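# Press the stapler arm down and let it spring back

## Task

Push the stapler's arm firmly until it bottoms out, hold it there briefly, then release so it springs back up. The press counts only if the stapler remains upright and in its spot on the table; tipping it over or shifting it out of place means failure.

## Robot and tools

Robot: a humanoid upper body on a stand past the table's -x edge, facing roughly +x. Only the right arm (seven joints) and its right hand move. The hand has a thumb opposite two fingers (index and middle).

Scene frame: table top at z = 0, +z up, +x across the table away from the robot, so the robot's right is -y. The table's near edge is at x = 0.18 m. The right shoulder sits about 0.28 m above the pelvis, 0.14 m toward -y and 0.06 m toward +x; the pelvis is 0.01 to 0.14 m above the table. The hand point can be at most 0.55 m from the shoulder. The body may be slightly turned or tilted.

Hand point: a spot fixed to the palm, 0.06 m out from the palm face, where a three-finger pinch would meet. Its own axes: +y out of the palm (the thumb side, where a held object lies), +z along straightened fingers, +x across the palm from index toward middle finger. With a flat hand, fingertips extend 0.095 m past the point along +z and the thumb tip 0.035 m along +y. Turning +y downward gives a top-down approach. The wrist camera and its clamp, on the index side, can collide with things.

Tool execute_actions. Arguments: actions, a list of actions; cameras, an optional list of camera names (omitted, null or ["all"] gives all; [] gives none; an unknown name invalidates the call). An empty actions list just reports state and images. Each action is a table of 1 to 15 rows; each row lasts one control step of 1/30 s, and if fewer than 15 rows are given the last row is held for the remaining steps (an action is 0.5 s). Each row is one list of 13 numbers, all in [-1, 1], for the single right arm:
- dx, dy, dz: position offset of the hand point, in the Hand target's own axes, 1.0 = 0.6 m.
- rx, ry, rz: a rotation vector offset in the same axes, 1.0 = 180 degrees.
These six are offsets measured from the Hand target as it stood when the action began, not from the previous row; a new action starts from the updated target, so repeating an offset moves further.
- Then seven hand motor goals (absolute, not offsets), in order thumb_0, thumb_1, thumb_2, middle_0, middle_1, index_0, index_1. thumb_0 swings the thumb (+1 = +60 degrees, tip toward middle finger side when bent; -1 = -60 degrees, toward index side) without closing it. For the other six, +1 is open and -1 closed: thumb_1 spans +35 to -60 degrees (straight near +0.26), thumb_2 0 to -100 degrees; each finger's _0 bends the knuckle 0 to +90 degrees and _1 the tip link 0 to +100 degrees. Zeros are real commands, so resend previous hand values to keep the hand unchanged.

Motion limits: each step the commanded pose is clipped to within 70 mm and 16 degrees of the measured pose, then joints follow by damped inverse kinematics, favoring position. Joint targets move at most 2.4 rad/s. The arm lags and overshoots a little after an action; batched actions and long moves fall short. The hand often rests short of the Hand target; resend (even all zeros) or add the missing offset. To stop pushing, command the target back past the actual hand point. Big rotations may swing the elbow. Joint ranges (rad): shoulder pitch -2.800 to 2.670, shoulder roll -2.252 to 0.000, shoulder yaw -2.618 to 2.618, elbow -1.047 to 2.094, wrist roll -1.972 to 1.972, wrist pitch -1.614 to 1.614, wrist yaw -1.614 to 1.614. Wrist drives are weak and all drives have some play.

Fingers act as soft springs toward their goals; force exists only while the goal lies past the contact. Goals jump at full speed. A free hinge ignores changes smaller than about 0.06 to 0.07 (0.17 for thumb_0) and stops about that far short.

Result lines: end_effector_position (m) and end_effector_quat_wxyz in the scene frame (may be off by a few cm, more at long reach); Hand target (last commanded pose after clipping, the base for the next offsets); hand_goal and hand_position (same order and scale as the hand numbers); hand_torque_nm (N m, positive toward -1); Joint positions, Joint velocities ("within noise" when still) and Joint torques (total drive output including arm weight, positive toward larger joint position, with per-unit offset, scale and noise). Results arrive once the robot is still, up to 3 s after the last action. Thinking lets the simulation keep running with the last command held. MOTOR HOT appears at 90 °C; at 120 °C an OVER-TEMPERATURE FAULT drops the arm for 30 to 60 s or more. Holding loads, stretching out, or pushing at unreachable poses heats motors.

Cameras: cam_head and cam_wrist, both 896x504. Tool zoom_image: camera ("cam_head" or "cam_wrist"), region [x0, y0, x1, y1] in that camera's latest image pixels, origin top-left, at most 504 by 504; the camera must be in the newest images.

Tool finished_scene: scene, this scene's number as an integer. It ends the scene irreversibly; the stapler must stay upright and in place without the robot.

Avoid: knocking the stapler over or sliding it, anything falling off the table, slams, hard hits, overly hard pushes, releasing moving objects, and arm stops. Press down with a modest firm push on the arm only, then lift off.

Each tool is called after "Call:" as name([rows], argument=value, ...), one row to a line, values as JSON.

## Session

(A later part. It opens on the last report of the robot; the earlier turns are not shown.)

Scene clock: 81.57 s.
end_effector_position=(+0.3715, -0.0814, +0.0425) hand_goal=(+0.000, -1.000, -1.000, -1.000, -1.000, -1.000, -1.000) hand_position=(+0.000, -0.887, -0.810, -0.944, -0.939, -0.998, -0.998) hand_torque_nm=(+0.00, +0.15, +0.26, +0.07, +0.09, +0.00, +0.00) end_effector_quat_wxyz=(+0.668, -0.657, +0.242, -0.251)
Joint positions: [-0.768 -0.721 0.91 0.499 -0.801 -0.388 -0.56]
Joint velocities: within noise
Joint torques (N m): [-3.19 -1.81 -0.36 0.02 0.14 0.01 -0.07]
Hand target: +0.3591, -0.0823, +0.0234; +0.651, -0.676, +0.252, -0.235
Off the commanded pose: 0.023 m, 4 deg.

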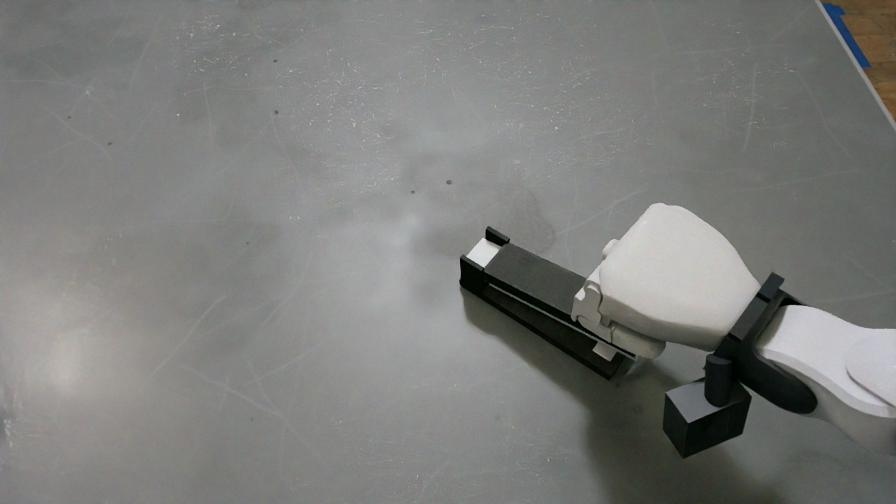

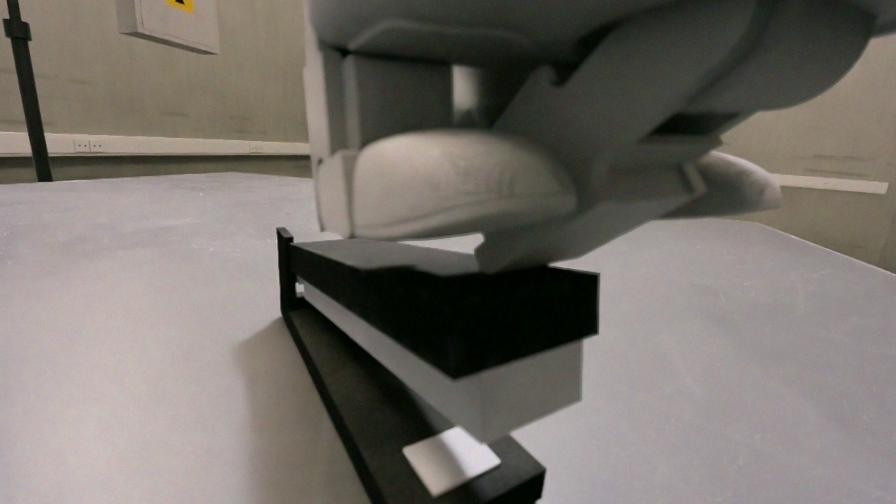

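Call:
execute_actions([
  [[-0.004,0.01,-0.004,-0.004,0,0,0,-1,-1,-1,-1,-1,-1],[-0.007,0.02,-0.007,-0.009,0,0,0,-1,-1,-1,-1,-1,-1],[-0.009,0.03,-0.009,-0.014,0,0,0,-1,-1,-1,-1,-1,-1],[-0.01,0.04,-0.01,-0.018,0,0,0,-1,-1,-1,-1,-1,-1]],
], cameras=["cam_wrist"])

Call:
execute_actions([
  [[-0.003,0.01,-0.004,-0.004,0,0,0,-1,-1,-1,-1,-1,-1],[-0.006,0.02,-0.007,-0.009,0,0,0,-1,-1,-1,-1,-1,-1],[-0.006,0.03,-0.008,-0.014,0,0,0,-1,-1,-1,-1,-1,-1],[-0.006,0.038,-0.008,-0.018,0,0,0,-1,-1,-1,-1,-1,-1]],
])

Scene clock: 83.73 s.
end_effector_position=(+0.3719, -0.0802, +0.0310) hand_goal=(+0.000, -1.000, -1.000, -1.000, -1.000, -1.000, -1.000) hand_position=(+0.000, -0.887, -0.810, -0.944, -0.939, -0.998, -0.998) hand_torque_nm=(+0.00, +0.15, +0.26, +0.07, +0.09, +0.00, +0.00) end_effector_quat_wxyz=(+0.659, -0.665, +0.240, -0.255)
Joint positions: [-0.786 -0.687 0.955 0.56 -0.817 -0.368 -0.59]
Joint velocities: within noise
Joint torques (N m): [-1.66 -1.44 0.33 0.75 0.05 -0.07 0.51]
Hand target: +0.3498, -0.0836, -0.0003; +0.632, -0.695, +0.258, -0.228
Off the commanded pose: 0.038 m, 6 deg.
Images, in order (width x height): cam_wrist 896x504.

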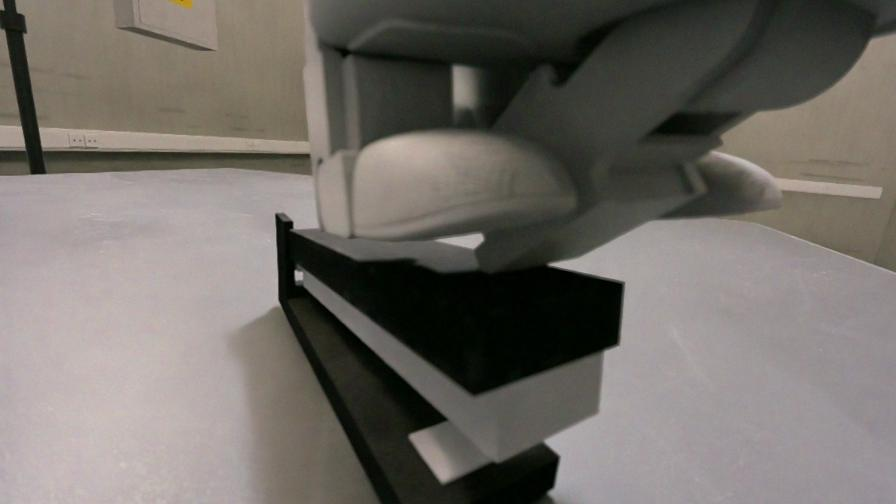

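Scene clock: 84.47 s.
end_effector_position=(+0.3743, -0.0801, +0.0224) hand_goal=(+0.000, -1.000, -1.000, -1.000, -1.000, -1.000, -1.000) hand_position=(+0.000, -0.887, -0.810, -0.944, -0.939, -0.998, -0.998) hand_torque_nm=(+0.00, +0.15, +0.26, +0.07, +0.09, +0.00, +0.00) end_effector_quat_wxyz=(+0.652, -0.672, +0.237, -0.258)
Joint positions: [-0.815 -0.656 1.002 0.63 -0.82 -0.359 -0.622]
Joint velocities: within noise
Joint torques (N m): [-0.14 -0.94 1.12 1.86 -0.04 -0.06 1.11]
Hand target: +0.3424, -0.0865, -0.0225; +0.612, -0.712, +0.265, -0.220
Off the commanded pose: 0.055 m, 8 deg.

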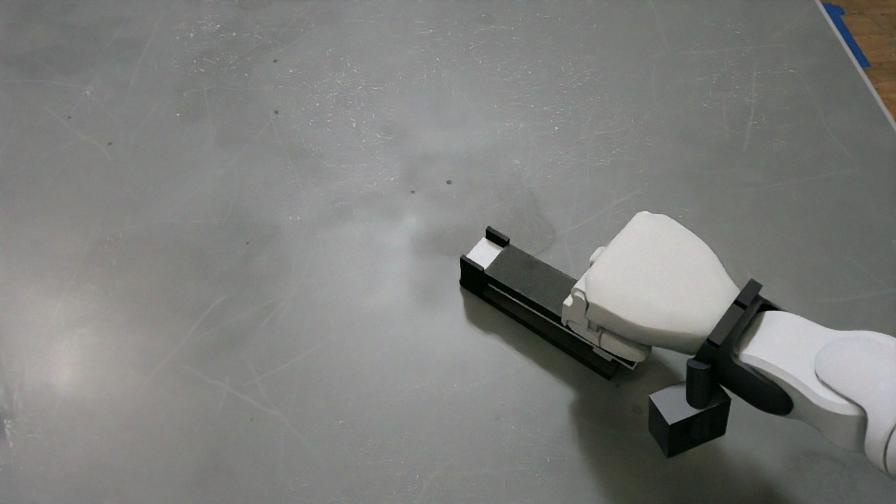

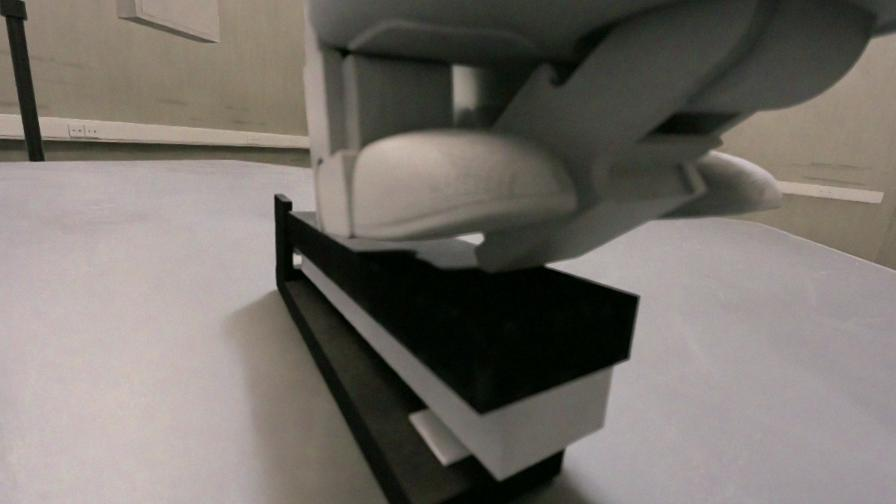

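Call:
execute_actions([
  [[-0.002,0.01,-0.004,-0.002,0,0,0,-1,-1,-1,-1,-1,-1],[-0.004,0.02,-0.007,-0.004,0,0,0,-1,-1,-1,-1,-1,-1],[-0.004,0.03,-0.008,-0.006,0,0,0,-1,-1,-1,-1,-1,-1],[-0.004,0.04,-0.008,-0.006,0,0,0,-1,-1,-1,-1,-1,-1]],
])

Call:
zoom_image(camera="cam_wrist", region=[260, 220, 700, 504])

Scene clock: 86.33 s.
end_effector_position=(+0.3741, -0.0811, +0.0117) hand_goal=(+0.000, -1.000, -1.000, -1.000, -1.000, -1.000, -1.000) hand_position=(+0.000, -0.887, -0.810, -0.944, -0.939, -0.998, -0.998) hand_torque_nm=(+0.00, +0.15, +0.26, +0.07, +0.09, +0.00, +0.00) end_effector_quat_wxyz=(+0.660, -0.664, +0.236, -0.262)
Joint positions: [-0.836 -0.612 1.063 0.753 -0.82 -0.376 -0.737]
Joint velocities: within noise
Joint torques (N m): [0.98 -0.52 1.76 3.2 -0.38 0.13 1.9]
Hand target: +0.3349, -0.0912, -0.0454; +0.605, -0.718, +0.267, -0.218
Off the commanded pose: 0.070 m, 11 deg.

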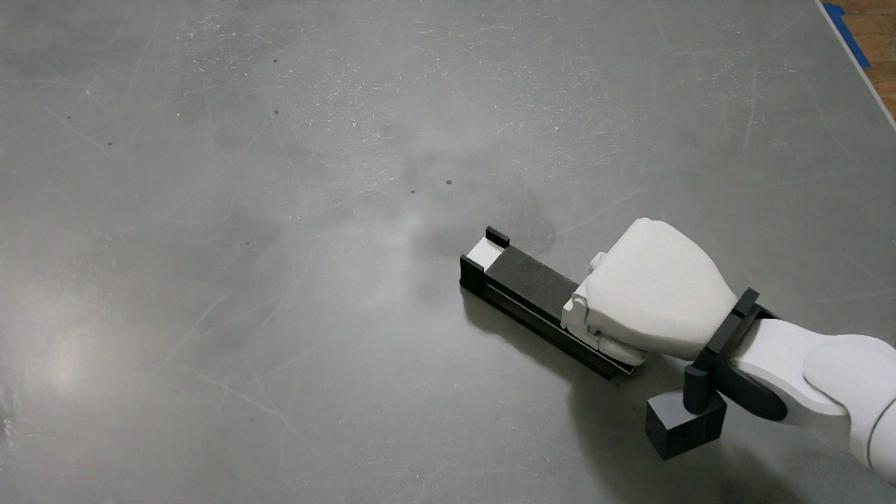

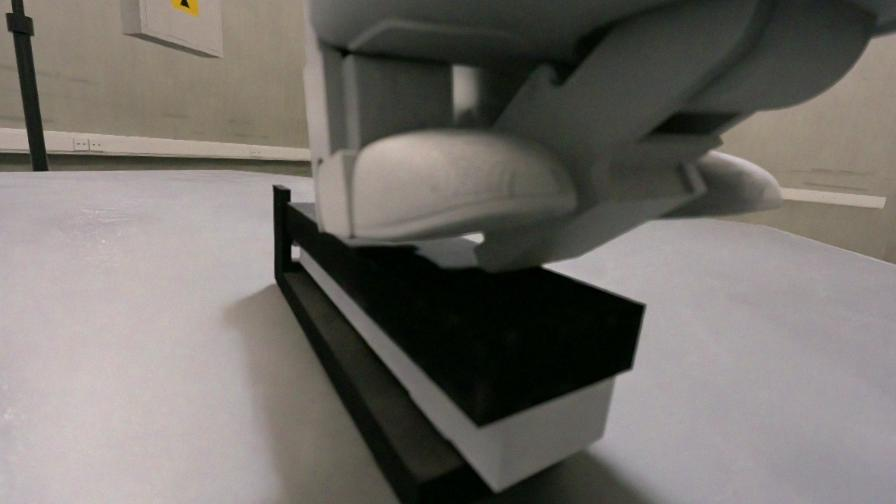

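Scaled by 1.145 from the camera's 896x504 image, which has a finer 1280x720 frame.

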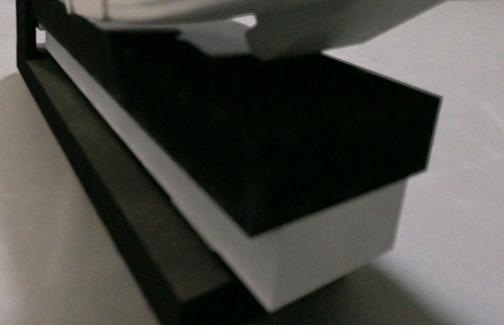

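Call:
execute_actions([
  [[0.01,-0.04,0.006,0,0,0,0,-1,-1,-1,-1,-1,-1],[0.015,-0.06,0.005,0,0,0,0,-1,-1,-1,-1,-1,-1],[0.02,-0.08,0.002,0,0,0,0,-1,-1,-1,-1,-1,-1],[0.02,-0.1,0,0,0,0,0,-1,-1,-1,-1,-1,-1],[0.02,-0.12,-0.005,0,0,0,0,-1,-1,-1,-1,-1,-1],[0.02,-0.14,-0.01,0,0,0,0,-1,-1,-1,-1,-1,-1],[0.02,-0.16,-0.015,0,0,0,0,-1,-1,-1,-1,-1,-1],[0.02,-0.18,-0.02,0,0,0,0,-1,-1,-1,-1,-1,-1]],
  [[0,-0.03,-0.03,0,0,0,0,-1,-1,-1,-1,-1,-1],[0,-0.07,-0.06,0,0,0,0,-1,-1,-1,-1,-1,-1]],
])

Scene clock: 89.73 s.
end_effector_position=(+0.3363, -0.1145, +0.1154) hand_goal=(+0.000, -1.000, -1.000, -1.000, -1.000, -1.000, -1.000) hand_position=(+0.000, -0.887, -0.810, -0.944, -0.939, -0.998, -0.998) hand_torque_nm=(+0.00, +0.15, +0.26, +0.07, +0.08, +0.00, +0.00) end_effector_quat_wxyz=(-0.609, +0.715, -0.258, +0.224)
Joint positions: [-0.77 -1.201 0.916 -0.144 -0.454 -0.221 -0.186]
Joint velocities: within noise
Joint torques (N m): [-2.89 -4.18 -2.13 -1.89 0.6 0.17 -0.77]
Hand target: +0.3315, -0.1163, +0.1105; -0.605, +0.718, -0.267, +0.218
Off the commanded pose: 0.007 m, 1 deg.

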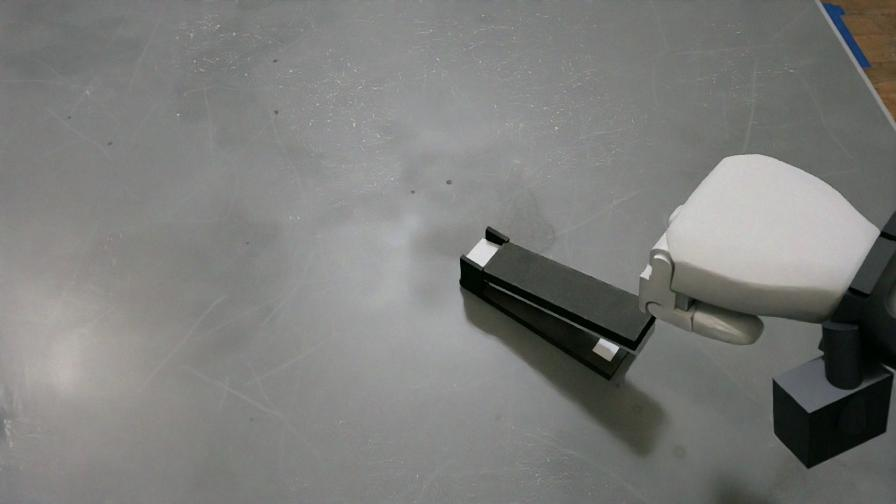

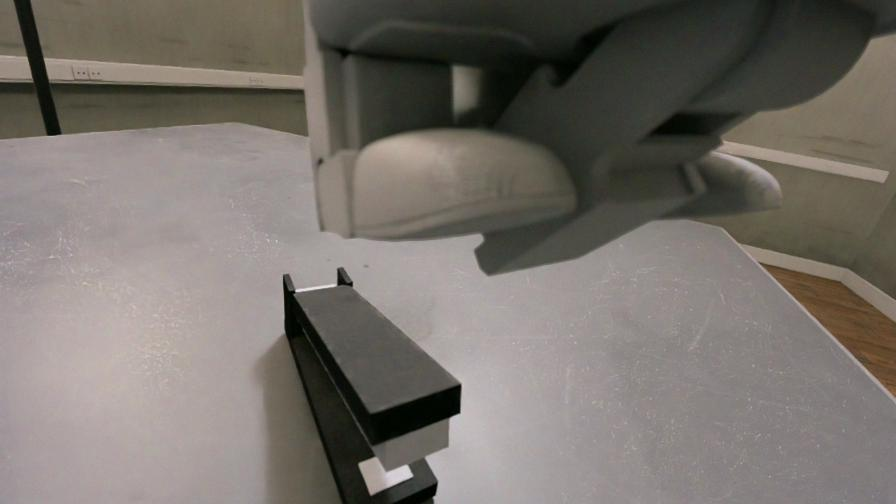

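Call:
finished_scene(scene=2)

The scene is finished: the task was done.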